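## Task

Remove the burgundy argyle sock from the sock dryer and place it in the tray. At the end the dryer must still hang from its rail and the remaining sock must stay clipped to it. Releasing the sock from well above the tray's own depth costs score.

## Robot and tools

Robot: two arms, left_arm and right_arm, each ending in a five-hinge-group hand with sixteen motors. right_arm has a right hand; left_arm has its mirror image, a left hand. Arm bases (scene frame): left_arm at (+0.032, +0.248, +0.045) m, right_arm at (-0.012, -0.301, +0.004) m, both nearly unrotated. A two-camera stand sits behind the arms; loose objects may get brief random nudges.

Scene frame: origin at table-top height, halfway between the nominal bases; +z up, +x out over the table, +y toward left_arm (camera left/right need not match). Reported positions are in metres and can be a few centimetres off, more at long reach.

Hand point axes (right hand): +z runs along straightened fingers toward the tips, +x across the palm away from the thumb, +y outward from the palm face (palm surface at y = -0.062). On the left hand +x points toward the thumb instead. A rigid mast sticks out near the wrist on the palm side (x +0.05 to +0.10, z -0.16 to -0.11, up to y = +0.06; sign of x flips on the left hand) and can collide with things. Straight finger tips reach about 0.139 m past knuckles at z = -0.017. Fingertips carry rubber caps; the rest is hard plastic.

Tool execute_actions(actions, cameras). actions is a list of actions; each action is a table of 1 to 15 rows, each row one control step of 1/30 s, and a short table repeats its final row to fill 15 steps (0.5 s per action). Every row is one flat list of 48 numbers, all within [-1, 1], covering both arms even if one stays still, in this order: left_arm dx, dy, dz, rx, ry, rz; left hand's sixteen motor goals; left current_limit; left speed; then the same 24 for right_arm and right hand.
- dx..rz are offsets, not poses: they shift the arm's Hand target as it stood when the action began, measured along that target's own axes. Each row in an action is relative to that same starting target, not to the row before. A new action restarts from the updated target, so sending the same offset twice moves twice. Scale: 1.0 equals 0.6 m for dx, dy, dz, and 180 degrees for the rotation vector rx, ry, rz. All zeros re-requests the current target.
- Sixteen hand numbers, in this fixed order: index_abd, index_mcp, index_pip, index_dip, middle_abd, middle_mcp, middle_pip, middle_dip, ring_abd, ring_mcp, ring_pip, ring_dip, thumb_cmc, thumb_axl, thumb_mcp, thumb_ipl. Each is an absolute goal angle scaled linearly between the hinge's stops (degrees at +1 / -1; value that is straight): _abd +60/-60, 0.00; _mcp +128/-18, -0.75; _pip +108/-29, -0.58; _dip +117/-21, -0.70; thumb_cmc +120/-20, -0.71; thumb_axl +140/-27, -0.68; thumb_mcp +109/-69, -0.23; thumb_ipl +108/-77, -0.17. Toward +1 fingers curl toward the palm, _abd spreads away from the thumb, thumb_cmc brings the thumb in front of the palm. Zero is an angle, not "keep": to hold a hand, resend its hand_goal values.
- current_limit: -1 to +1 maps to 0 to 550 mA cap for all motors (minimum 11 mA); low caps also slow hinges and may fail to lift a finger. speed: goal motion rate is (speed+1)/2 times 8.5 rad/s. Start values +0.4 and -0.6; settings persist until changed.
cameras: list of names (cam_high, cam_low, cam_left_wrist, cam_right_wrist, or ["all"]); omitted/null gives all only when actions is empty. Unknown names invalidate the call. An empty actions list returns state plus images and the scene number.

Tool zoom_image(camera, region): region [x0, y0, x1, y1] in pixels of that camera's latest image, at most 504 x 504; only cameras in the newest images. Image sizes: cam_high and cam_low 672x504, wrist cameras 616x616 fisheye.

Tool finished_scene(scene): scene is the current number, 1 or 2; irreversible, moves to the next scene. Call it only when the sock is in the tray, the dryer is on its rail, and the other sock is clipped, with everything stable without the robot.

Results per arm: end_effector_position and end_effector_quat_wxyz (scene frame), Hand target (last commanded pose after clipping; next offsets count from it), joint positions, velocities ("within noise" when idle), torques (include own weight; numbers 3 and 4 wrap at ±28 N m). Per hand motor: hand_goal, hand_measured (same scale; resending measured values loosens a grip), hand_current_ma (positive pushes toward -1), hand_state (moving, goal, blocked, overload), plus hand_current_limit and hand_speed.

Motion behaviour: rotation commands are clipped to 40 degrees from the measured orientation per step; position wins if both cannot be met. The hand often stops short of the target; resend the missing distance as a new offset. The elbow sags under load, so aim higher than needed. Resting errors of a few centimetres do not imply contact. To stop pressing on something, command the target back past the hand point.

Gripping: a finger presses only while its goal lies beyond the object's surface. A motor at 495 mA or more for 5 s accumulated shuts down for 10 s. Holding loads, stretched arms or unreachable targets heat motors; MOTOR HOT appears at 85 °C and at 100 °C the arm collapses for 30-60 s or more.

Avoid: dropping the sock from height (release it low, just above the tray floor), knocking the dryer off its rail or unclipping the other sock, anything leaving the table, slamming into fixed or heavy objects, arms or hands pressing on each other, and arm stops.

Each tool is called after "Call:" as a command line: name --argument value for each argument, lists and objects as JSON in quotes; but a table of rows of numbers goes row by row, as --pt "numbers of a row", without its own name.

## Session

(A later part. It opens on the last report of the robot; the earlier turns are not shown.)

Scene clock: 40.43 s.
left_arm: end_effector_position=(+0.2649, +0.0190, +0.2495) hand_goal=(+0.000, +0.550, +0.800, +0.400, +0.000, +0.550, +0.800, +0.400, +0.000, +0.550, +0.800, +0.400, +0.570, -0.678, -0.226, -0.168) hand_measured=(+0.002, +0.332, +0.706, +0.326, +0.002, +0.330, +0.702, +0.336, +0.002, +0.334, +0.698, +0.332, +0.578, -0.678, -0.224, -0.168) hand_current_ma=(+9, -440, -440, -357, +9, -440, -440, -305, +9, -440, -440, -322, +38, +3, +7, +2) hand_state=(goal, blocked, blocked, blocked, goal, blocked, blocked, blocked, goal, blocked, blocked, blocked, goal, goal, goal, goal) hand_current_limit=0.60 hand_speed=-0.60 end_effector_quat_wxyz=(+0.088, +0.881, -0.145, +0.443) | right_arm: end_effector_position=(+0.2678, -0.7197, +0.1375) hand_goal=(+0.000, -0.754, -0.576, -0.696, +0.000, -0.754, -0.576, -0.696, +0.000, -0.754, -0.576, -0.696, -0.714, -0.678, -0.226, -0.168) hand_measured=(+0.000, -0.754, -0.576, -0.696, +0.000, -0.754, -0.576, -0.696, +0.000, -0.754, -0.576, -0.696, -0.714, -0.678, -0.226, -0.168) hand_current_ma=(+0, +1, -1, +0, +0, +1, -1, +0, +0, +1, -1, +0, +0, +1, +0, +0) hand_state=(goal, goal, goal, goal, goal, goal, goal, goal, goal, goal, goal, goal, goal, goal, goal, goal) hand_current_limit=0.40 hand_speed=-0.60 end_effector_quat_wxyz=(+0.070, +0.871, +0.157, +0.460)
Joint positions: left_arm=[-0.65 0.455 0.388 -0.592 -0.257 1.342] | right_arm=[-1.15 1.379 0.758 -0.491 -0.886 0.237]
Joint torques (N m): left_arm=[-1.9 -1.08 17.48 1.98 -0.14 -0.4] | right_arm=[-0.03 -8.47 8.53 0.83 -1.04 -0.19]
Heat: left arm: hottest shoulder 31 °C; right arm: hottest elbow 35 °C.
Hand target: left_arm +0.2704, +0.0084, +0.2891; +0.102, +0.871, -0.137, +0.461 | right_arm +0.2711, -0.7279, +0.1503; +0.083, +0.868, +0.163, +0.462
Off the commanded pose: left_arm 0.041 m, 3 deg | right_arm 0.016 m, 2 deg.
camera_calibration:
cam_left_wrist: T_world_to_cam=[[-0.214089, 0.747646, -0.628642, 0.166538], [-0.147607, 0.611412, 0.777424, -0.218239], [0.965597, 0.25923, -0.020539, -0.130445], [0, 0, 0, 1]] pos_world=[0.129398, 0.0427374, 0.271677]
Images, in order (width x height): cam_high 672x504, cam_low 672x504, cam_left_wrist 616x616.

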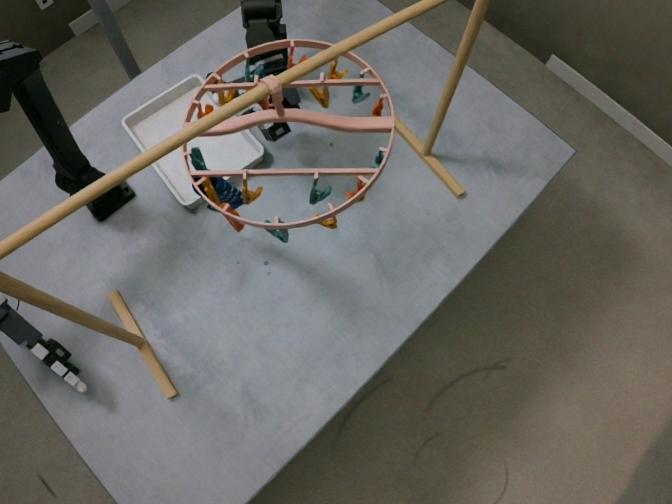

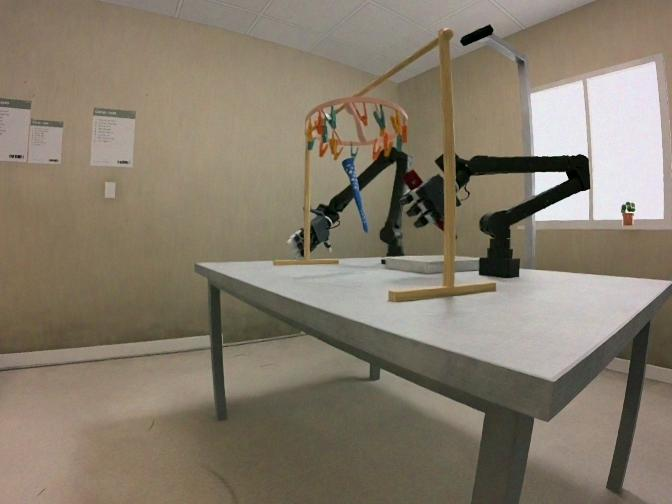

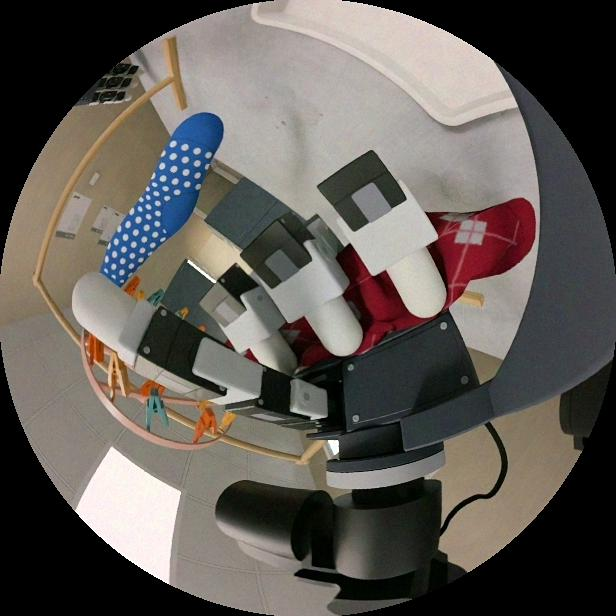

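Call:
execute_actions --actions '[[[0.0054,0.0535,-0.0623,0.00818,-0.0621,-0.00818,0,0.55,0.8,0.4,0,0.55,0.8,0.4,0,0.55,0.8,0.4,0.57,-0.678,-0.226,-0.168,0.6,-0.6,0,0,0,0,0,0,0,-0.754,-0.576,-0.696,0,-0.754,-0.576,-0.696,0,-0.754,-0.576,-0.696,-0.714,-0.678,-0.226,-0.168,0.4,-0.6]],[[-0.0386,0.0642,-0.0705,0.00818,-0.0621,-0.00818,0,0.55,0.8,0.4,0,0.55,0.8,0.4,0,0.55,0.8,0.4,0.57,-0.678,-0.226,-0.168,0.6,-0.6,0,0,0,0,0,0,0,-0.754,-0.576,-0.696,0,-0.754,-0.576,-0.696,0,-0.754,-0.576,-0.696,-0.714,-0.678,-0.226,-0.168,0.4,-0.6]],[[-0.0672,0.06,-0.0423,0.00818,-0.0621,-0.00818,0,0.55,0.8,0.4,0,0.55,0.8,0.4,0,0.55,0.8,0.4,0.57,-0.678,-0.226,-0.168,0.6,-0.6,0,0,0,0,0,0,0,-0.754,-0.576,-0.696,0,-0.754,-0.576,-0.696,0,-0.754,-0.576,-0.696,-0.714,-0.678,-0.226,-0.168,0.4,-0.6]]]' --cameras '["cam_high","cam_low","cam_left_wrist"]'

Scene clock: 43.00 s.
left_arm: end_effector_position=(+0.1229, -0.0421, +0.3011) hand_goal=(+0.000, +0.550, +0.800, +0.400, +0.000, +0.550, +0.800, +0.400, +0.000, +0.550, +0.800, +0.400, +0.570, -0.678, -0.226, -0.168) hand_measured=(+0.002, +0.332, +0.706, +0.326, +0.002, +0.330, +0.702, +0.336, +0.002, +0.334, +0.698, +0.332, +0.578, -0.678, -0.224, -0.168) hand_current_ma=(+9, -440, -440, -357, +9, -440, -440, -305, +9, -440, -440, -322, +35, +3, +13, +2) hand_state=(goal, blocked, blocked, blocked, goal, blocked, blocked, blocked, goal, blocked, blocked, blocked, goal, goal, goal, goal) hand_current_limit=0.60 hand_speed=-0.60 end_effector_quat_wxyz=(+0.021, +0.976, -0.115, +0.182) | right_arm: end_effector_position=(+0.2678, -0.7197, +0.1375) hand_goal=(+0.000, -0.754, -0.576, -0.696, +0.000, -0.754, -0.576, -0.696, +0.000, -0.754, -0.576, -0.696, -0.714, -0.678, -0.226, -0.168) hand_measured=(+0.000, -0.754, -0.576, -0.696, +0.000, -0.754, -0.576, -0.696, +0.000, -0.754, -0.576, -0.696, -0.714, -0.678, -0.226, -0.168) hand_current_ma=(+0, +1, -1, +0, +0, +1, -1, +0, +0, +1, -1, +0, +0, +1, +0, +0) hand_state=(goal, goal, goal, goal, goal, goal, goal, goal, goal, goal, goal, goal, goal, goal, goal, goal) hand_current_limit=0.40 hand_speed=-0.60 end_effector_quat_wxyz=(+0.070, +0.871, +0.157, +0.460)
Joint positions: left_arm=[-1.385 0.778 0.879 -1.528 -0.34 0.413] | right_arm=[-1.15 1.379 0.758 -0.491 -0.886 0.237]
Joint torques (N m): left_arm=[-1.96 -3.25 15.99 0.75 -0.37 -0.29] | right_arm=[-0.09 -8.41 8.51 0.81 -1.04 -0.2]
Heat: left arm: hottest shoulder 31 °C; right arm: hottest elbow 35 °C.
Hand target: left_arm +0.1215, -0.0551, +0.3303; +0.042, +0.975, -0.110, +0.190 | right_arm +0.2711, -0.7279, +0.1503; +0.083, +0.868, +0.163, +0.462
Off the commanded pose: left_arm 0.032 m, 3 deg | right_arm 0.016 m, 2 deg.
camera_calibration:
cam_left_wrist: T_world_to_cam=[[-0.538767, 0.797276, -0.272179, 0.148908], [0.249599, 0.459636, 0.852311, -0.319661], [0.804631, 0.391261, -0.446636, 0.177066], [0, 0, 0, 1]] pos_world=[0.0175414, -0.0410721, 0.392064]
Images, in order (width x height): cam_high 672x504, cam_low 672x504, cam_left_wrist 616x616.

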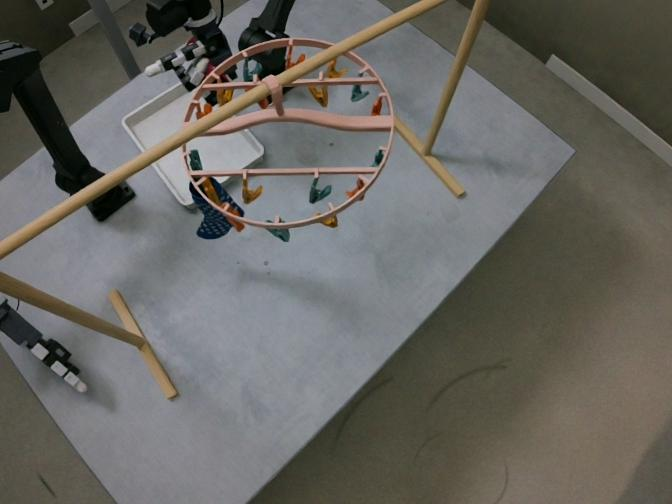

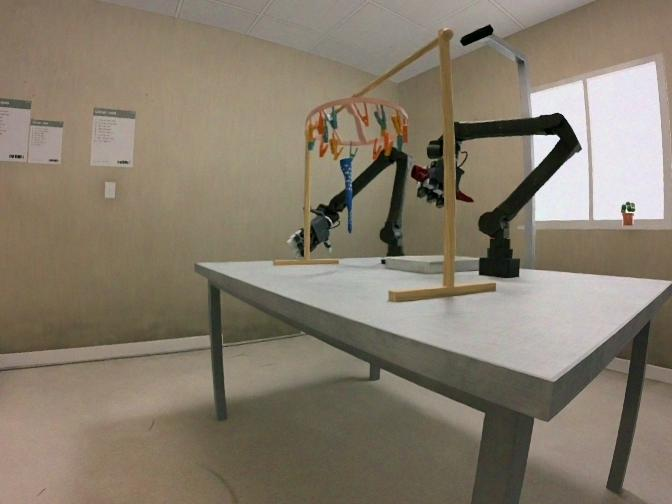

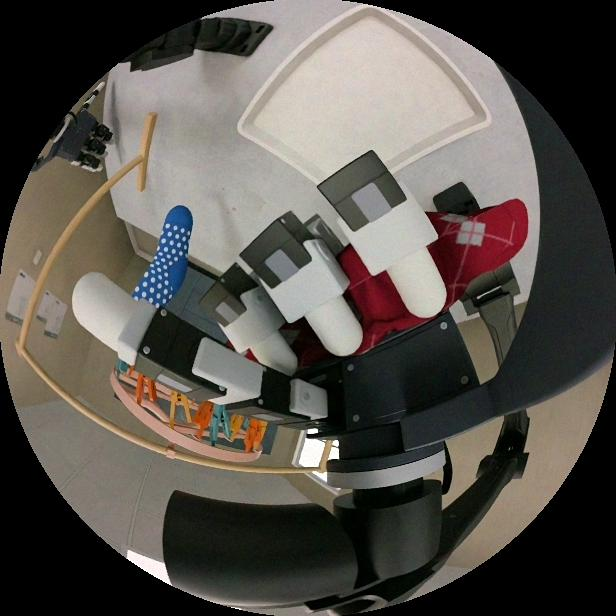

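Call:
execute_actions --actions '[[[-0.0891,0.0473,-0.0258,0.00818,-0.0621,-0.00818,0,0.55,0.8,0.4,0,0.55,0.8,0.4,0,0.55,0.8,0.4,0.57,-0.678,-0.226,-0.168,0.6,-0.6,0,0,0,0,0,0,0,-0.754,-0.576,-0.696,0,-0.754,-0.576,-0.696,0,-0.754,-0.576,-0.696,-0.714,-0.678,-0.226,-0.168,0.4,-0.6]]]' --cameras '["cam_high","cam_left_wrist"]'

Scene clock: 44.70 s.
left_arm: end_effector_position=(+0.0656, -0.0571, +0.2990) hand_goal=(+0.000, +0.550, +0.800, +0.400, +0.000, +0.550, +0.800, +0.400, +0.000, +0.550, +0.800, +0.400, +0.570, -0.678, -0.226, -0.168) hand_measured=(+0.002, +0.332, +0.706, +0.326, +0.002, +0.330, +0.702, +0.336, +0.002, +0.334, +0.698, +0.332, +0.576, -0.678, -0.224, -0.168) hand_current_ma=(+7, -440, -440, -357, +9, -440, -440, -305, +9, -440, -440, -322, +23, +3, +14, +2) hand_state=(goal, blocked, blocked, blocked, goal, blocked, blocked, blocked, goal, blocked, blocked, blocked, goal, goal, goal, goal) hand_current_limit=0.60 hand_speed=-0.60 end_effector_quat_wxyz=(-0.001, +0.991, -0.099, +0.093) | right_arm: end_effector_position=(+0.2678, -0.7197, +0.1375) hand_goal=(+0.000, -0.754, -0.576, -0.696, +0.000, -0.754, -0.576, -0.696, +0.000, -0.754, -0.576, -0.696, -0.714, -0.678, -0.226, -0.168) hand_measured=(+0.000, -0.754, -0.576, -0.696, +0.000, -0.754, -0.576, -0.696, +0.000, -0.754, -0.576, -0.696, -0.714, -0.678, -0.226, -0.168) hand_current_ma=(+0, +1, -1, +0, +0, +1, -1, +0, +0, +1, -1, +0, +0, +1, +0, +0) hand_state=(goal, goal, goal, goal, goal, goal, goal, goal, goal, goal, goal, goal, goal, goal, goal, goal) hand_current_limit=0.40 hand_speed=-0.60 end_effector_quat_wxyz=(+0.070, +0.871, +0.157, +0.460)
Joint positions: left_arm=[-1.556 0.88 0.96 -1.638 -0.186 0.185] | right_arm=[-1.15 1.379 0.758 -0.491 -0.886 0.237]
Joint torques (N m): left_arm=[-1.85 -4.31 15.51 0.5 -0.11 -0.22] | right_arm=[-0.09 -8.47 8.55 0.84 -1.04 -0.21]
Heat: left arm: hottest elbow 32 °C; right arm: hottest elbow 35 °C.
Hand target: left_arm +0.0611, -0.0701, +0.3255; +0.021, +0.990, -0.099, +0.096 | right_arm +0.2711, -0.7279, +0.1503; +0.083, +0.868, +0.163, +0.462
Off the commanded pose: left_arm 0.030 m, 3 deg | right_arm 0.016 m, 2 deg.
camera_calibration:
cam_left_wrist: T_world_to_cam=[[-0.603258, 0.787593, -0.125605, 0.0892565], [0.379702, 0.422115, 0.823192, -0.298646], [0.70136, 0.448905, -0.553695, 0.270234], [0, 0, 0, 1]] pos_world=[-0.0222905, -0.0655445, 0.406681]
Images, in order (width x height): cam_high 672x504, cam_left_wrist 616x616.

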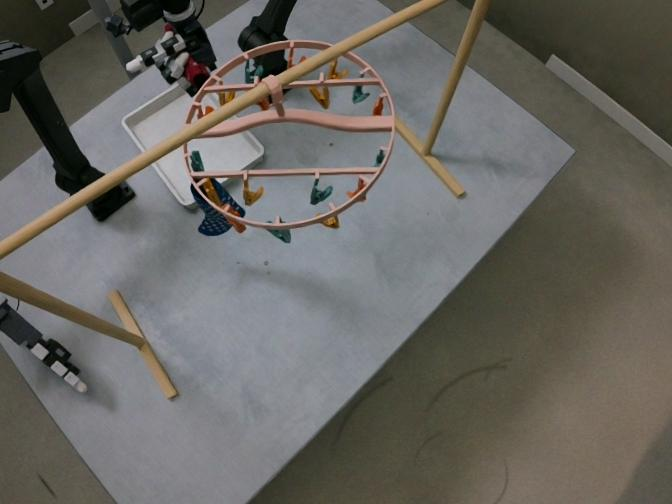

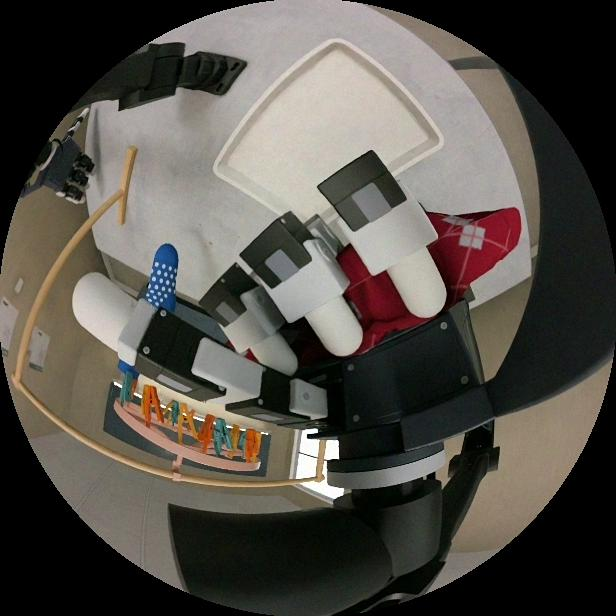

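Call:
execute_actions --actions '[[[-0.0192,0.0086,0.0728,0,0,0,0,0.55,0.8,0.4,0,0.55,0.8,0.4,0,0.55,0.8,0.4,0.57,-0.678,-0.226,-0.168,0.6,-0.6,0,0,0,0,0,0,0,-0.754,-0.576,-0.696,0,-0.754,-0.576,-0.696,0,-0.754,-0.576,-0.696,-0.714,-0.678,-0.226,-0.168,0.4,-0.6]],[[-0.0192,0.0086,0.0728,0,0,0,0,0.55,0.8,0.4,0,0.55,0.8,0.4,0,0.55,0.8,0.4,0.57,-0.678,-0.226,-0.168,0.6,-0.6,0,0,0,0,0,0,0,-0.754,-0.576,-0.696,0,-0.754,-0.576,-0.696,0,-0.754,-0.576,-0.696,-0.714,-0.678,-0.226,-0.168,0.4,-0.6]],[[-0.0192,0.0086,0.0728,0,0,0,0,0.55,0.8,0.4,0,0.55,0.8,0.4,0,0.55,0.8,0.4,0.57,-0.678,-0.226,-0.168,0.6,-0.6,0,0,0,0,0,0,0,-0.754,-0.576,-0.696,0,-0.754,-0.576,-0.696,0,-0.754,-0.576,-0.696,-0.714,-0.678,-0.226,-0.168,0.4,-0.6]],[[-0.0192,0.0086,0.0728,0,0,0,0,0.55,0.8,0.4,0,0.55,0.8,0.4,0,0.55,0.8,0.4,0.57,-0.678,-0.226,-0.168,0.6,-0.6,0,0,0,0,0,0,0,-0.754,-0.576,-0.696,0,-0.754,-0.576,-0.696,0,-0.754,-0.576,-0.696,-0.714,-0.678,-0.226,-0.168,0.4,-0.6]]]' --cameras '["cam_high","cam_low","cam_left_wrist"]'

Call:
zoom_image --camera "cam_low" --region '[350, 140, 500, 290]'

Call:
zoom_image --camera "cam_high" --region '[110, 20, 290, 220]'

Scene clock: 47.70 s.
left_arm: end_effector_position=(+0.0488, -0.0929, +0.1514) hand_goal=(+0.000, +0.550, +0.800, +0.400, +0.000, +0.550, +0.800, +0.400, +0.000, +0.550, +0.800, +0.400, +0.570, -0.678, -0.226, -0.168) hand_measured=(+0.002, +0.332, +0.706, +0.326, +0.002, +0.330, +0.702, +0.336, +0.002, +0.334, +0.698, +0.332, +0.574, -0.678, -0.224, -0.168) hand_current_ma=(+7, -440, -440, -357, +9, -440, -440, -305, +9, -440, -440, -322, +20, +3, +16, +2) hand_state=(goal, blocked, blocked, blocked, goal, blocked, blocked, blocked, goal, blocked, blocked, blocked, goal, goal, goal, goal) hand_current_limit=0.60 hand_speed=-0.60 end_effector_quat_wxyz=(+0.024, +0.991, -0.096, +0.094) | right_arm: end_effector_position=(+0.2678, -0.7197, +0.1375) hand_goal=(+0.000, -0.754, -0.576, -0.696, +0.000, -0.754, -0.576, -0.696, +0.000, -0.754, -0.576, -0.696, -0.714, -0.678, -0.226, -0.168) hand_measured=(+0.000, -0.754, -0.576, -0.696, +0.000, -0.754, -0.576, -0.696, +0.000, -0.754, -0.576, -0.696, -0.714, -0.678, -0.226, -0.168) hand_current_ma=(+0, +1, -1, +0, +0, +1, -1, +0, +0, +1, -1, +0, +0, +1, +0, +0) hand_state=(goal, goal, goal, goal, goal, goal, goal, goal, goal, goal, goal, goal, goal, goal, goal, goal) hand_current_limit=0.40 hand_speed=-0.60 end_effector_quat_wxyz=(+0.070, +0.871, +0.157, +0.460)
Joint positions: left_arm=[-1.622 1.034 0.64 -1.126 -0.188 0.117] | right_arm=[-1.15 1.379 0.758 -0.491 -0.886 0.237]
Joint torques (N m): left_arm=[-2.08 -6.12 8.47 1.55 -0.32 -0.19] | right_arm=[-0.03 -8.41 8.5 0.83 -1.04 -0.2]
Heat: left arm: hottest elbow 32 °C; right arm: hottest elbow 36 °C.
Hand target: left_arm +0.0449, -0.0923, +0.1458; +0.022, +0.990, -0.099, +0.096 | right_arm +0.2711, -0.7279, +0.1503; +0.083, +0.868, +0.163, +0.462
Off the commanded pose: left_arm 0.007 m, 0 deg | right_arm 0.016 m, 2 deg.
camera_calibration:
cam_left_wrist: T_world_to_cam=[[-0.60454, 0.779683, -0.163175, 0.0938142], [0.38144, 0.463179, 0.799981, -0.148414], [0.699311, 0.421379, -0.577412, 0.217518], [0, 0, 0, 1]] pos_world=[-0.0387869, -0.0960605, 0.259634]
Images, in order (width x height): cam_high 672x504, cam_low 672x504, cam_left_wrist 616x616.

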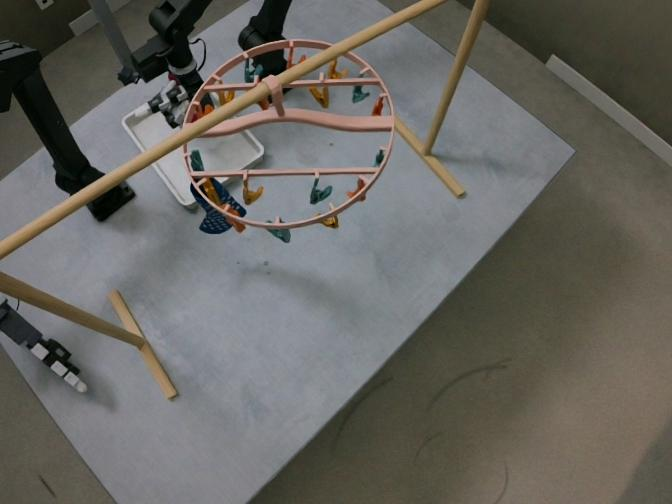

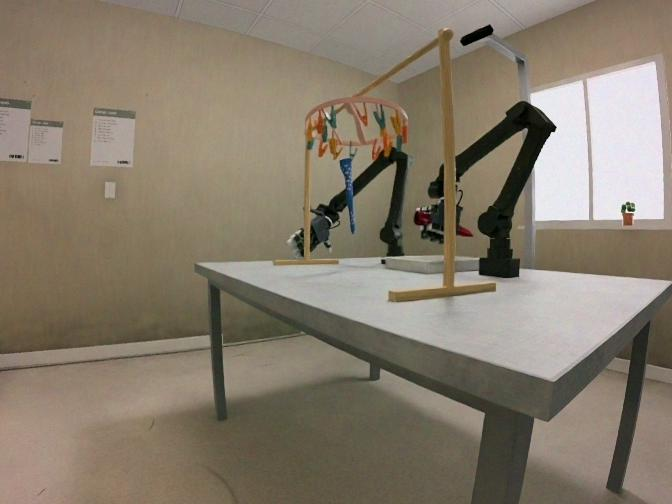

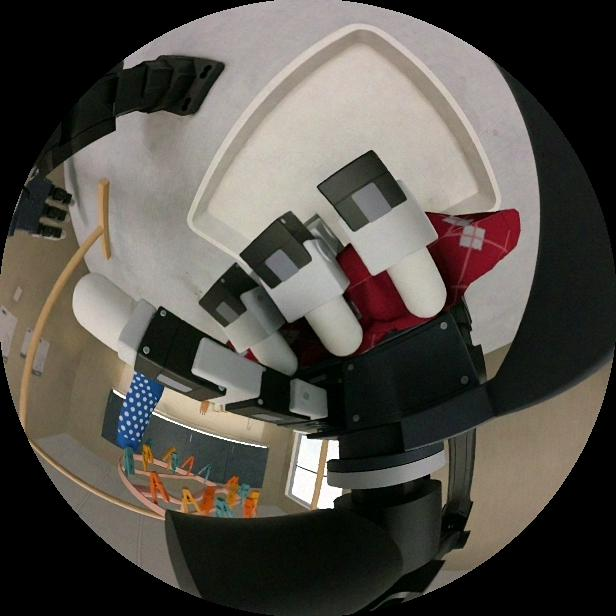

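Scaled by 3.360 from the camera's 672x504 image, which has a finer 960x720 frame.

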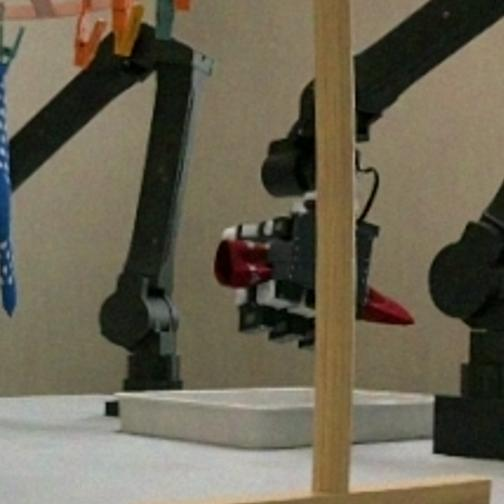

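Scaled by 2.520 from the camera's 672x504 image, which has a finer 960x720 frame.

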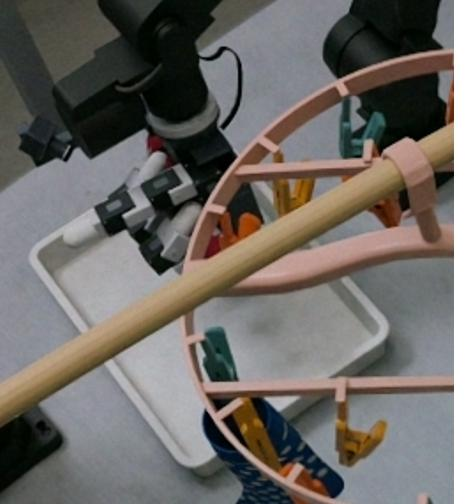

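Call:
execute_actions --actions '[[[0.0063,-0.0056,0.0509,0,0,0,0,0.55,0.8,0.4,0,0.55,0.8,0.4,0,0.55,0.8,0.4,0.57,-0.678,-0.226,-0.168,0.6,-0.6,0,0,0,0,0,0,0,-0.754,-0.576,-0.696,0,-0.754,-0.576,-0.696,0,-0.754,-0.576,-0.696,-0.714,-0.678,-0.226,-0.168,0.4,-0.6]],[[0.0063,-0.0056,0.0509,0,0,0,0,0.55,0.8,0.4,0,0.55,0.8,0.4,0,0.55,0.8,0.4,0.57,-0.678,-0.226,-0.168,0.6,-0.6,0,0,0,0,0,0,0,-0.754,-0.576,-0.696,0,-0.754,-0.576,-0.696,0,-0.754,-0.576,-0.696,-0.714,-0.678,-0.226,-0.168,0.4,-0.6]],[[0.0063,-0.0056,0.0509,0,0,0,0,0.55,0.8,0.4,0,0.55,0.8,0.4,0,0.55,0.8,0.4,0.57,-0.678,-0.226,-0.168,0.6,-0.6,0,0,0,0,0,0,0,-0.754,-0.576,-0.696,0,-0.754,-0.576,-0.696,0,-0.754,-0.576,-0.696,-0.714,-0.678,-0.226,-0.168,0.4,-0.6]]]' --cameras '["cam_high","cam_low","cam_left_wrist"]'

Call:
zoom_image --camera "cam_low" --region '[350, 140, 500, 290]'

Call:
zoom_image --camera "cam_high" --region '[110, 20, 290, 220]'

Scene clock: 50.07 s.
left_arm: end_effector_position=(+0.0707, -0.0935, +0.0645) hand_goal=(+0.000, +0.550, +0.800, +0.400, +0.000, +0.550, +0.800, +0.400, +0.000, +0.550, +0.800, +0.400, +0.570, -0.678, -0.226, -0.168) hand_measured=(+0.002, +0.332, +0.706, +0.326, +0.002, +0.330, +0.702, +0.336, +0.002, +0.334, +0.698, +0.332, +0.574, -0.678, -0.224, -0.168) hand_current_ma=(+7, -440, -440, -357, +9, -440, -440, -305, +9, -440, -440, -322, +19, +3, +16, +2) hand_state=(goal, blocked, blocked, blocked, goal, blocked, blocked, blocked, goal, blocked, blocked, blocked, goal, goal, goal, goal) hand_current_limit=0.60 hand_speed=-0.60 end_effector_quat_wxyz=(+0.027, +0.990, -0.100, +0.097) | right_arm: end_effector_position=(+0.2678, -0.7197, +0.1375) hand_goal=(+0.000, -0.754, -0.576, -0.696, +0.000, -0.754, -0.576, -0.696, +0.000, -0.754, -0.576, -0.696, -0.714, -0.678, -0.226, -0.168) hand_measured=(+0.000, -0.754, -0.576, -0.696, +0.000, -0.754, -0.576, -0.696, +0.000, -0.754, -0.576, -0.696, -0.714, -0.678, -0.226, -0.168) hand_current_ma=(+0, +1, -1, +0, +0, +1, -1, +0, +0, +1, -1, +0, +0, +1, +0, +0) hand_state=(goal, goal, goal, goal, goal, goal, goal, goal, goal, goal, goal, goal, goal, goal, goal, goal) hand_current_limit=0.40 hand_speed=-0.60 end_effector_quat_wxyz=(+0.070, +0.871, +0.157, +0.460)
Joint positions: left_arm=[-1.532 1.202 0.481 -0.773 -0.188 0.217] | right_arm=[-1.15 1.379 0.758 -0.491 -0.886 0.237]
Joint torques (N m): left_arm=[0.85 -6.71 6.8 1.4 -0.07 0.06] | right_arm=[-0.03 -8.41 8.51 0.87 -1.04 -0.2]
Heat: left arm: hottest elbow 32 °C; right arm: hottest elbow 36 °C.
Hand target: left_arm +0.0748, -0.0900, +0.0577; +0.021, +0.990, -0.099, +0.096 | right_arm +0.2711, -0.7279, +0.1503; +0.083, +0.868, +0.163, +0.462
Off the commanded pose: left_arm 0.009 m, 1 deg | right_arm 0.016 m, 2 deg.
camera_calibration:
cam_left_wrist: T_world_to_cam=[[-0.596773, 0.783769, -0.171952, 0.0937607], [0.380918, 0.465326, 0.798982, -0.08667], [0.706232, 0.411311, -0.576246, 0.150738], [0, 0, 0, 1]] pos_world=[-0.0174881, -0.0951573, 0.172232]
Images, in order (width x height): cam_high 672x504, cam_low 672x504, cam_left_wrist 616x616.

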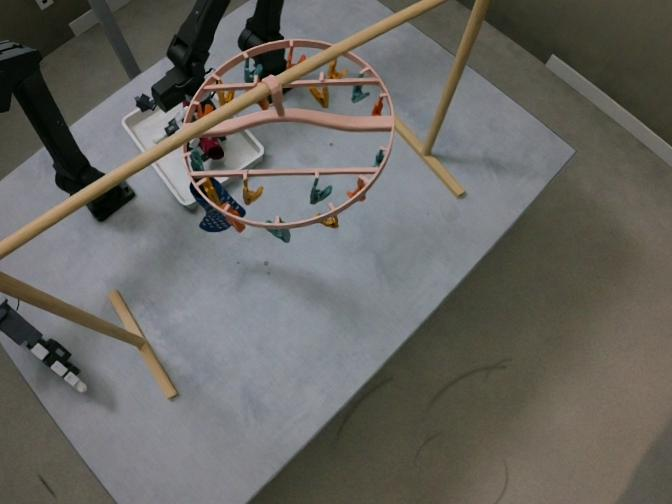

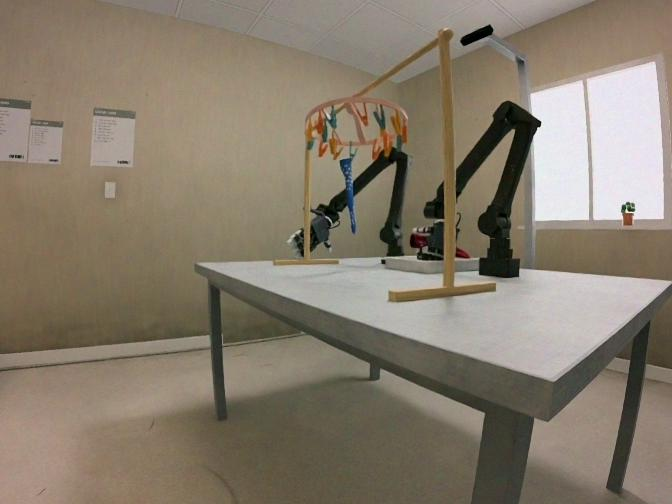

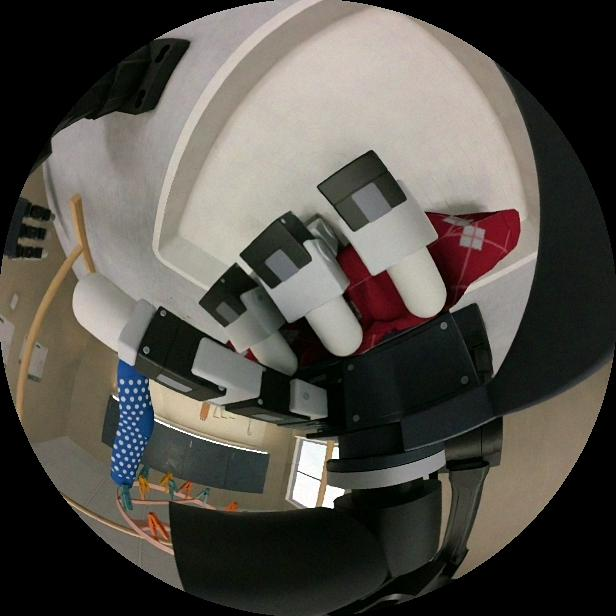

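Scaled by 3.360 from the camera's 672x504 image, which has a finer 960x720 frame.

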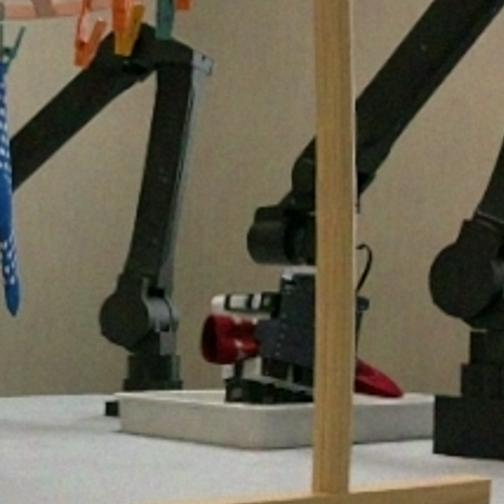

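Scaled by 2.520 from the camera's 672x504 image, which has a finer 960x720 frame.

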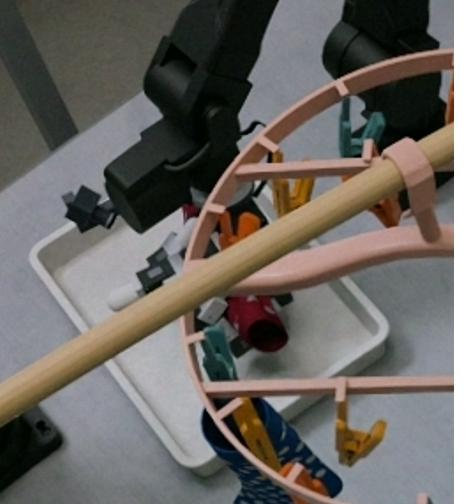

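Call:
execute_actions --actions '[[[0,0,0,0,0,0,0,0.3,0.55,0.2,0,0.34,0.5,0.1,0,0.34,0.5,0.1,0.57,-0.678,-0.226,-0.168,0.4,-0.7,0,0,0,0,0,0,0,-0.754,-0.576,-0.696,0,-0.754,-0.576,-0.696,0,-0.754,-0.576,-0.696,-0.714,-0.678,-0.226,-0.168,0.4,-0.6]],[[0.0035,0,-0.018,0,0,0,0,0.0,0.4,0.0,0,0.25,0.1,-0.3,0,0.25,0.1,-0.3,0.57,-0.678,-0.226,-0.168,0.4,-0.7,0,0,0,0,0,0,0,-0.754,-0.576,-0.696,0,-0.754,-0.576,-0.696,0,-0.754,-0.576,-0.696,-0.714,-0.678,-0.226,-0.168,0.4,-0.6]],[[0.0067,0,-0.035,0,0,0,0,-0.1,0.0,-0.4,0,-0.05,-0.1,-0.4,0,-0.05,-0.1,-0.4,0.57,-0.678,-0.226,-0.168,0.4,-0.7,0,0,0,0,0,0,0,-0.754,-0.576,-0.696,0,-0.754,-0.576,-0.696,0,-0.754,-0.576,-0.696,-0.714,-0.678,-0.226,-0.168,0.4,-0.6]]]' --cameras '["cam_high","cam_low","cam_left_wrist"]'

Call:
zoom_image --camera "cam_low" --region '[350, 140, 500, 290]'

Scene clock: 52.27 s.
left_arm: end_effector_position=(+0.0706, -0.0739, +0.0738) hand_goal=(+0.000, -0.100, +0.000, -0.400, +0.000, -0.050, -0.100, -0.400, +0.000, -0.050, -0.100, -0.400, +0.570, -0.678, -0.226, -0.168) hand_measured=(+0.002, -0.106, +0.000, -0.398, +0.002, -0.056, -0.100, -0.398, +0.002, -0.056, -0.100, -0.398, +0.574, -0.678, -0.224, -0.168) hand_current_ma=(+7, -24, +1, +11, +9, -25, +0, +8, +9, -28, -2, +9, +19, +3, +16, +2) hand_state=(goal, goal, goal, goal, goal, goal, goal, goal, goal, goal, goal, goal, goal, goal, goal, goal) hand_current_limit=0.40 hand_speed=-0.70 end_effector_quat_wxyz=(+0.005, +0.990, -0.103, +0.095) | right_arm: end_effector_position=(+0.2678, -0.7197, +0.1375) hand_goal=(+0.000, -0.754, -0.576, -0.696, +0.000, -0.754, -0.576, -0.696, +0.000, -0.754, -0.576, -0.696, -0.714, -0.678, -0.226, -0.168) hand_measured=(+0.000, -0.754, -0.576, -0.696, +0.000, -0.754, -0.576, -0.696, +0.000, -0.754, -0.576, -0.696, -0.714, -0.678, -0.226, -0.168) hand_current_ma=(+0, +1, -1, +0, +0, +1, -1, +0, +0, +1, -1, +0, +0, +1, +0, +0) hand_state=(goal, goal, goal, goal, goal, goal, goal, goal, goal, goal, goal, goal, goal, goal, goal, goal) hand_current_limit=0.40 hand_speed=-0.60 end_effector_quat_wxyz=(+0.070, +0.871, +0.157, +0.460)
Joint positions: left_arm=[-1.531 1.136 0.481 -0.885 -0.187 0.219] | right_arm=[-1.15 1.379 0.758 -0.491 -0.886 0.237]
Joint torques (N m): left_arm=[0.21 -7.41 11.26 0.31 -0.11 0.01] | right_arm=[-0.09 -8.47 8.54 0.84 -1.05 -0.2]
Heat: left arm: hottest elbow 32 °C; right arm: hottest elbow 36 °C.
Hand target: left_arm +0.0748, -0.0893, +0.0901; +0.021, +0.990, -0.099, +0.095 | right_arm +0.2711, -0.7279, +0.1503; +0.083, +0.868, +0.163, +0.462
Off the commanded pose: left_arm 0.023 m, 2 deg | right_arm 0.016 m, 2 deg.
camera_calibration:
cam_left_wrist: T_world_to_cam=[[-0.596323, 0.791213, -0.135576, 0.0777427], [0.381804, 0.428116, 0.819111, -0.107415], [0.706133, 0.436691, -0.557384, 0.148637], [0, 0, 0, 1]] pos_world=[-0.0175863, -0.0804334, 0.181373]
Images, in order (width x height): cam_high 672x504, cam_low 672x504, cam_left_wrist 616x616.

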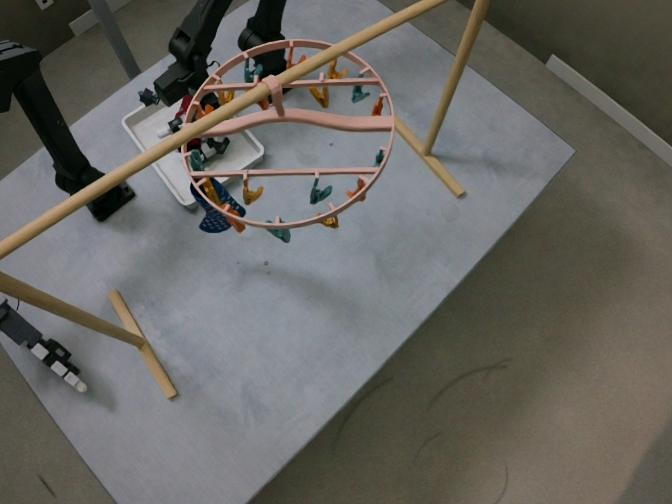

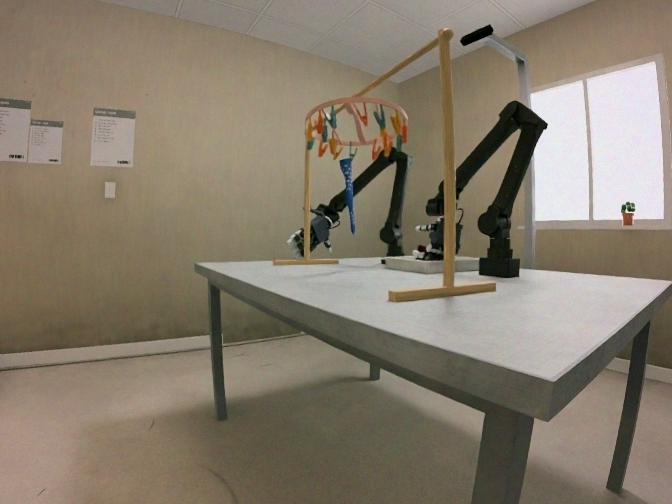

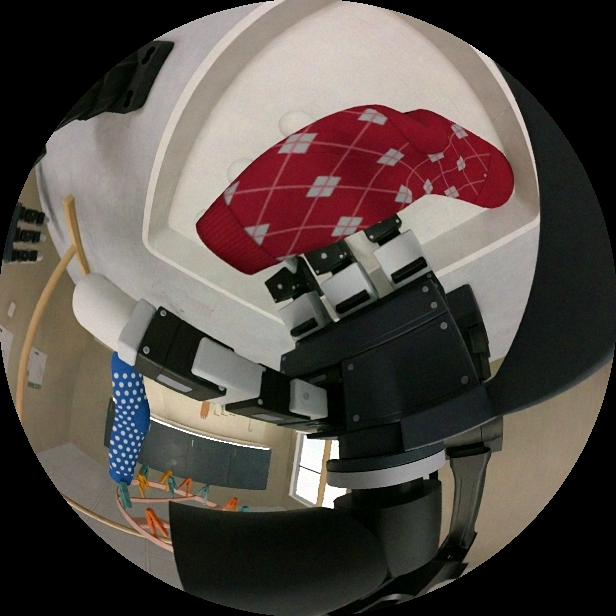

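Scaled by 3.360 from the camera's 672x504 image, which has a finer 960x720 frame.

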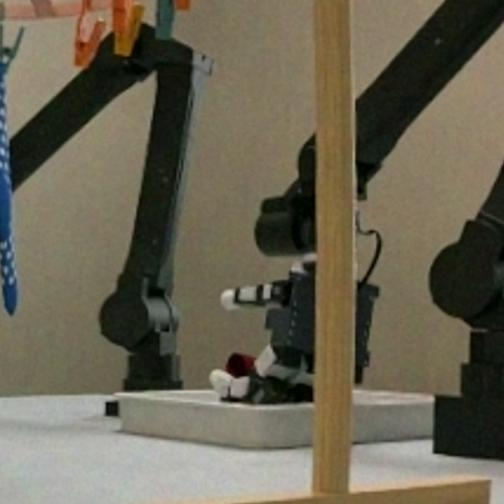

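Call:
execute_actions --actions '[[[0.0065,-0.023,-0.0587,0,0,0,0,-0.25,-0.3,-0.6,0,-0.25,-0.3,-0.6,0,-0.25,-0.3,-0.6,0.57,-0.678,-0.226,-0.168,0.4,-0.75,0,0,0,0,0,0,0,-0.754,-0.576,-0.696,0,-0.754,-0.576,-0.696,0,-0.754,-0.576,-0.696,-0.714,-0.678,-0.226,-0.168,0.4,-0.6]],[[0.0056,0,-0.0286,0,0,0,0,-0.4,-0.4,-0.69,0,-0.4,-0.4,-0.69,0,-0.4,-0.4,-0.69,0.57,-0.678,-0.226,-0.168,0.4,-0.75,0,0,0,0,0,0,0,-0.754,-0.576,-0.696,0,-0.754,-0.576,-0.696,0,-0.754,-0.576,-0.696,-0.714,-0.678,-0.226,-0.168,0.4,-0.6]]]' --cameras '["cam_low","cam_left_wrist"]'

Call:
zoom_image --camera "cam_low" --region '[350, 140, 500, 290]'

Scene clock: 53.73 s.
left_arm: end_effector_position=(+0.0708, -0.0573, +0.1207) hand_goal=(+0.000, -0.400, -0.400, -0.690, +0.000, -0.400, -0.400, -0.690, +0.000, -0.400, -0.400, -0.690, +0.570, -0.678, -0.226, -0.168) hand_measured=(+0.002, -0.400, -0.398, -0.688, +0.002, -0.400, -0.398, -0.688, +0.000, -0.392, -0.394, -0.686, +0.574, -0.678, -0.224, -0.168) hand_current_ma=(+7, -3, +7, +12, +9, -3, +6, +9, +0, +33, +22, +18, +19, +3, +16, +2) hand_state=(goal, goal, goal, goal, goal, goal, goal, goal, goal, goal, goal, goal, goal, goal, goal, goal) hand_current_limit=0.40 hand_speed=-0.75 end_effector_quat_wxyz=(+0.002, +0.990, -0.103, +0.094) | right_arm: end_effector_position=(+0.2678, -0.7197, +0.1375) hand_goal=(+0.000, -0.754, -0.576, -0.696, +0.000, -0.754, -0.576, -0.696, +0.000, -0.754, -0.576, -0.696, -0.714, -0.678, -0.226, -0.168) hand_measured=(+0.000, -0.754, -0.576, -0.696, +0.000, -0.754, -0.576, -0.696, +0.000, -0.754, -0.576, -0.696, -0.714, -0.678, -0.226, -0.168) hand_current_ma=(+0, +1, -1, +0, +0, +1, -1, +0, +0, +1, -1, +0, +0, +1, +0, +0) hand_state=(goal, goal, goal, goal, goal, goal, goal, goal, goal, goal, goal, goal, goal, goal, goal, goal) hand_current_limit=0.40 hand_speed=-0.60 end_effector_quat_wxyz=(+0.070, +0.871, +0.157, +0.460)
Joint positions: left_arm=[-1.529 0.98 0.532 -1.097 -0.186 0.221] | right_arm=[-1.15 1.379 0.758 -0.491 -0.886 0.237]
Joint torques (N m): left_arm=[0.26 -5.54 13.34 -0.05 -0.2 -0.01] | right_arm=[-0.03 -8.35 8.51 0.84 -1.04 -0.2]
Heat: left arm: hottest elbow 32 °C; right arm: hottest elbow 36 °C.
Hand target: left_arm +0.0748, -0.0740, +0.1425; +0.021, +0.990, -0.099, +0.095 | right_arm +0.2711, -0.7279, +0.1503; +0.083, +0.868, +0.163, +0.462
Off the commanded pose: left_arm 0.028 m, 2 deg | right_arm 0.016 m, 2 deg.
camera_calibration:
cam_left_wrist: T_world_to_cam=[[-0.596727, 0.791729, -0.130698, 0.0705352], [0.38261, 0.423891, 0.82093, -0.153632], [0.705356, 0.439865, -0.555871, 0.167371], [0, 0, 0, 1]] pos_world=[-0.0171846, -0.0643419, 0.228377]
Images, in order (width x height): cam_low 672x504, cam_left_wrist 616x616.

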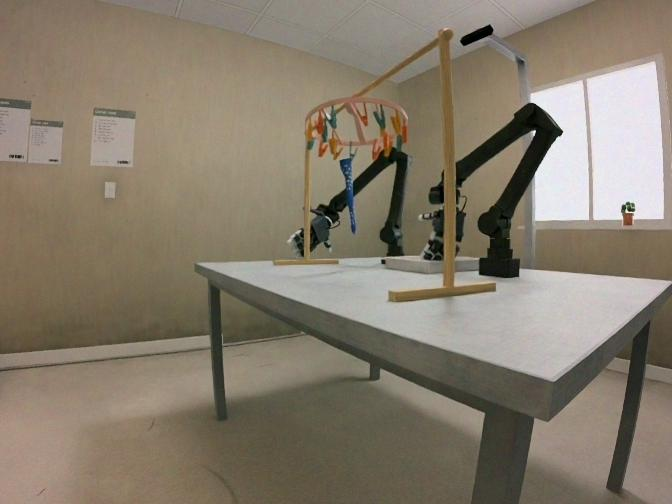

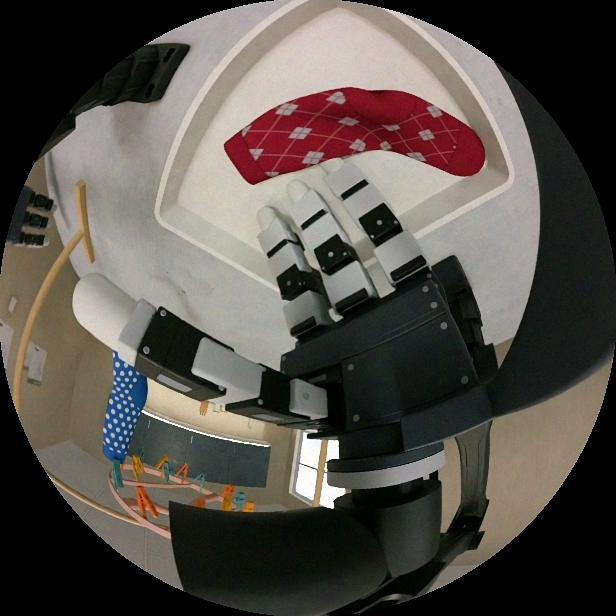

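Scaled by 3.360 from the camera's 672x504 image, which has a finer 960x720 frame.

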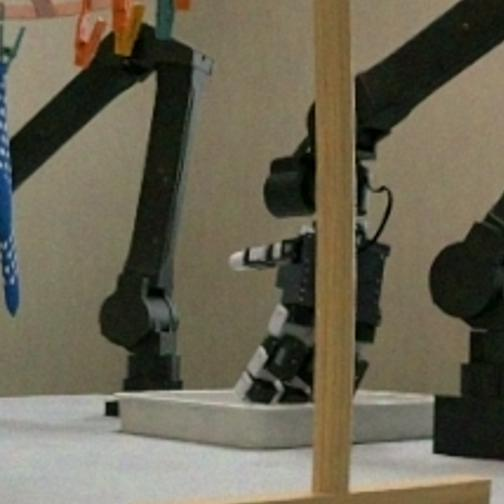

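Call:
execute_actions --actions '[[[0.005,-0.02,-0.03,0,0,0,0,-0.5,-0.4,-0.69,0,-0.5,-0.4,-0.69,0,-0.5,-0.4,-0.69,0.57,-0.678,-0.226,-0.168,0.4,-0.75,0,0,0,0,0,0,0,-0.754,-0.576,-0.696,0,-0.754,-0.576,-0.696,0,-0.754,-0.576,-0.696,-0.714,-0.678,-0.226,-0.168,0.4,-0.6]],[[0.0097,-0.0147,-0.0663,0,0,0,0,-0.5,-0.4,-0.69,0,-0.5,-0.4,-0.69,0,-0.5,-0.4,-0.69,0.57,-0.678,-0.226,-0.168,0.4,-0.75,0,0,0,0,0,0,0,-0.754,-0.576,-0.696,0,-0.754,-0.576,-0.696,0,-0.754,-0.576,-0.696,-0.714,-0.678,-0.226,-0.168,0.4,-0.6]],[[0.0097,0,-0.0663,0,0,0,0,-0.5,-0.4,-0.69,0,-0.5,-0.4,-0.69,0,-0.5,-0.4,-0.69,0.57,-0.678,-0.226,-0.168,0.4,-0.75,0,0,0,0,0,0,0,-0.754,-0.576,-0.696,0,-0.754,-0.576,-0.696,0,-0.754,-0.576,-0.696,-0.714,-0.678,-0.226,-0.168,0.4,-0.6]]]' --cameras '["cam_high","cam_low","cam_left_wrist"]'

Call:
zoom_image --camera "cam_low" --region '[290, 80, 500, 290]'

Call:
zoom_image --camera "cam_high" --region '[110, 20, 430, 260]'

Scene clock: 55.80 s.
left_arm: end_effector_position=(+0.0732, -0.0374, +0.2147) hand_goal=(+0.000, -0.500, -0.400, -0.690, +0.000, -0.500, -0.400, -0.690, +0.000, -0.500, -0.400, -0.690, +0.570, -0.678, -0.226, -0.168) hand_measured=(+0.002, -0.500, -0.398, -0.688, +0.002, -0.500, -0.398, -0.688, +0.000, -0.500, -0.398, -0.688, +0.574, -0.678, -0.224, -0.168) hand_current_ma=(+7, -2, +7, +12, +9, -2, +6, +9, +0, -2, +7, +10, +19, +3, +16, +2) hand_state=(goal, goal, goal, goal, goal, goal, goal, goal, goal, goal, goal, goal, goal, goal, goal, goal) hand_current_limit=0.40 hand_speed=-0.75 end_effector_quat_wxyz=(-0.001, +0.990, -0.103, +0.094) | right_arm: end_effector_position=(+0.2678, -0.7197, +0.1375) hand_goal=(+0.000, -0.754, -0.576, -0.696, +0.000, -0.754, -0.576, -0.696, +0.000, -0.754, -0.576, -0.696, -0.714, -0.678, -0.226, -0.168) hand_measured=(+0.000, -0.754, -0.576, -0.696, +0.000, -0.754, -0.576, -0.696, +0.000, -0.754, -0.576, -0.696, -0.714, -0.678, -0.226, -0.168) hand_current_ma=(+0, +1, -1, +0, +0, +1, -1, +0, +0, +1, -1, +0, +0, +1, +0, +0) hand_state=(goal, goal, goal, goal, goal, goal, goal, goal, goal, goal, goal, goal, goal, goal, goal, goal) hand_current_limit=0.40 hand_speed=-0.60 end_effector_quat_wxyz=(+0.070, +0.871, +0.157, +0.460)
Joint positions: left_arm=[-1.516 0.821 0.711 -1.44 -0.186 0.233] | right_arm=[-1.15 1.379 0.758 -0.491 -0.886 0.237]
Joint torques (N m): left_arm=[-0.38 -3.55 14.79 0.46 -0.16 -0.03] | right_arm=[-0.15 -8.41 8.55 0.85 -1.04 -0.2]
Heat: left arm: hottest elbow 32 °C; right arm: hottest elbow 36 °C.
Hand target: left_arm +0.0750, -0.0505, +0.2407; +0.022, +0.990, -0.099, +0.096 | right_arm +0.2711, -0.7279, +0.1503; +0.083, +0.868, +0.163, +0.462
Off the commanded pose: left_arm 0.029 m, 3 deg | right_arm 0.016 m, 2 deg.
camera_calibration:
cam_left_wrist: T_world_to_cam=[[-0.597158, 0.792311, -0.12508, 0.0674287], [0.382185, 0.418143, 0.82407, -0.241051], [0.705221, 0.444296, -0.552507, 0.208696], [0, 0, 0, 1]] pos_world=[-0.0147855, -0.0453536, 0.322383]
Images, in order (width x height): cam_high 672x504, cam_low 672x504, cam_left_wrist 616x616.

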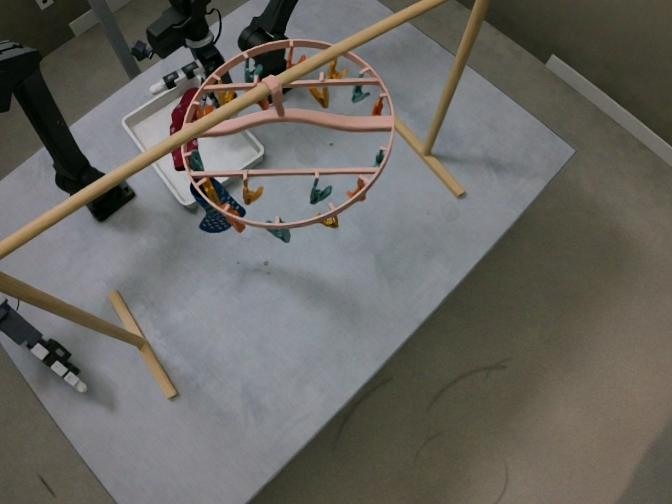

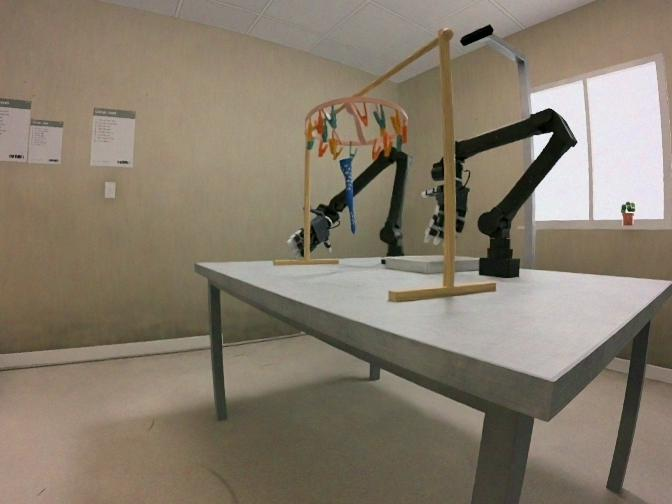

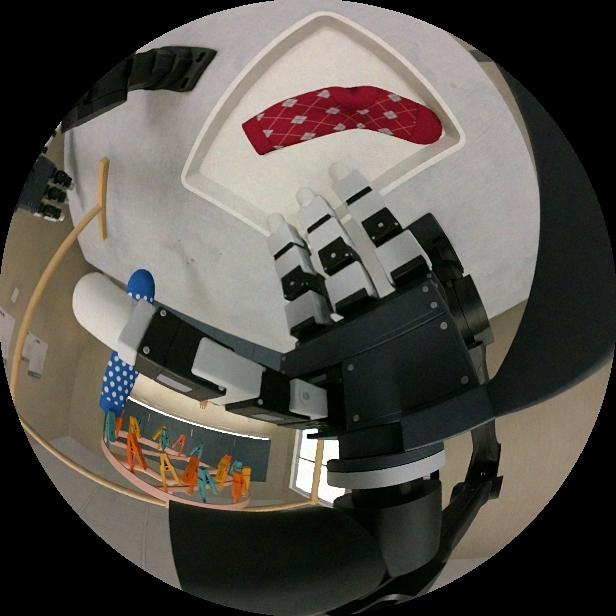

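Scaled by 2.400 from the camera's 672x504 image, which has a finer 960x720 frame.

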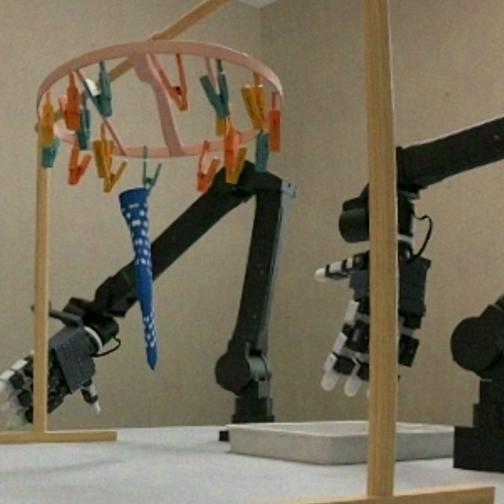

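Scaled by 1.575 from the camera's 672x504 image, which has a finer 960x720 frame.

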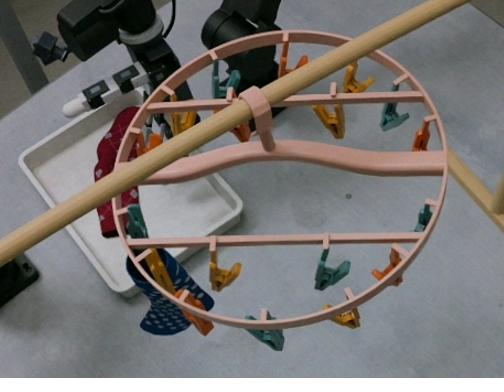

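Sock in the tray, dryer on the rail, and the other sock still clipped.

Call:
finished_scene --scene 2

The scene is finished: the task was done.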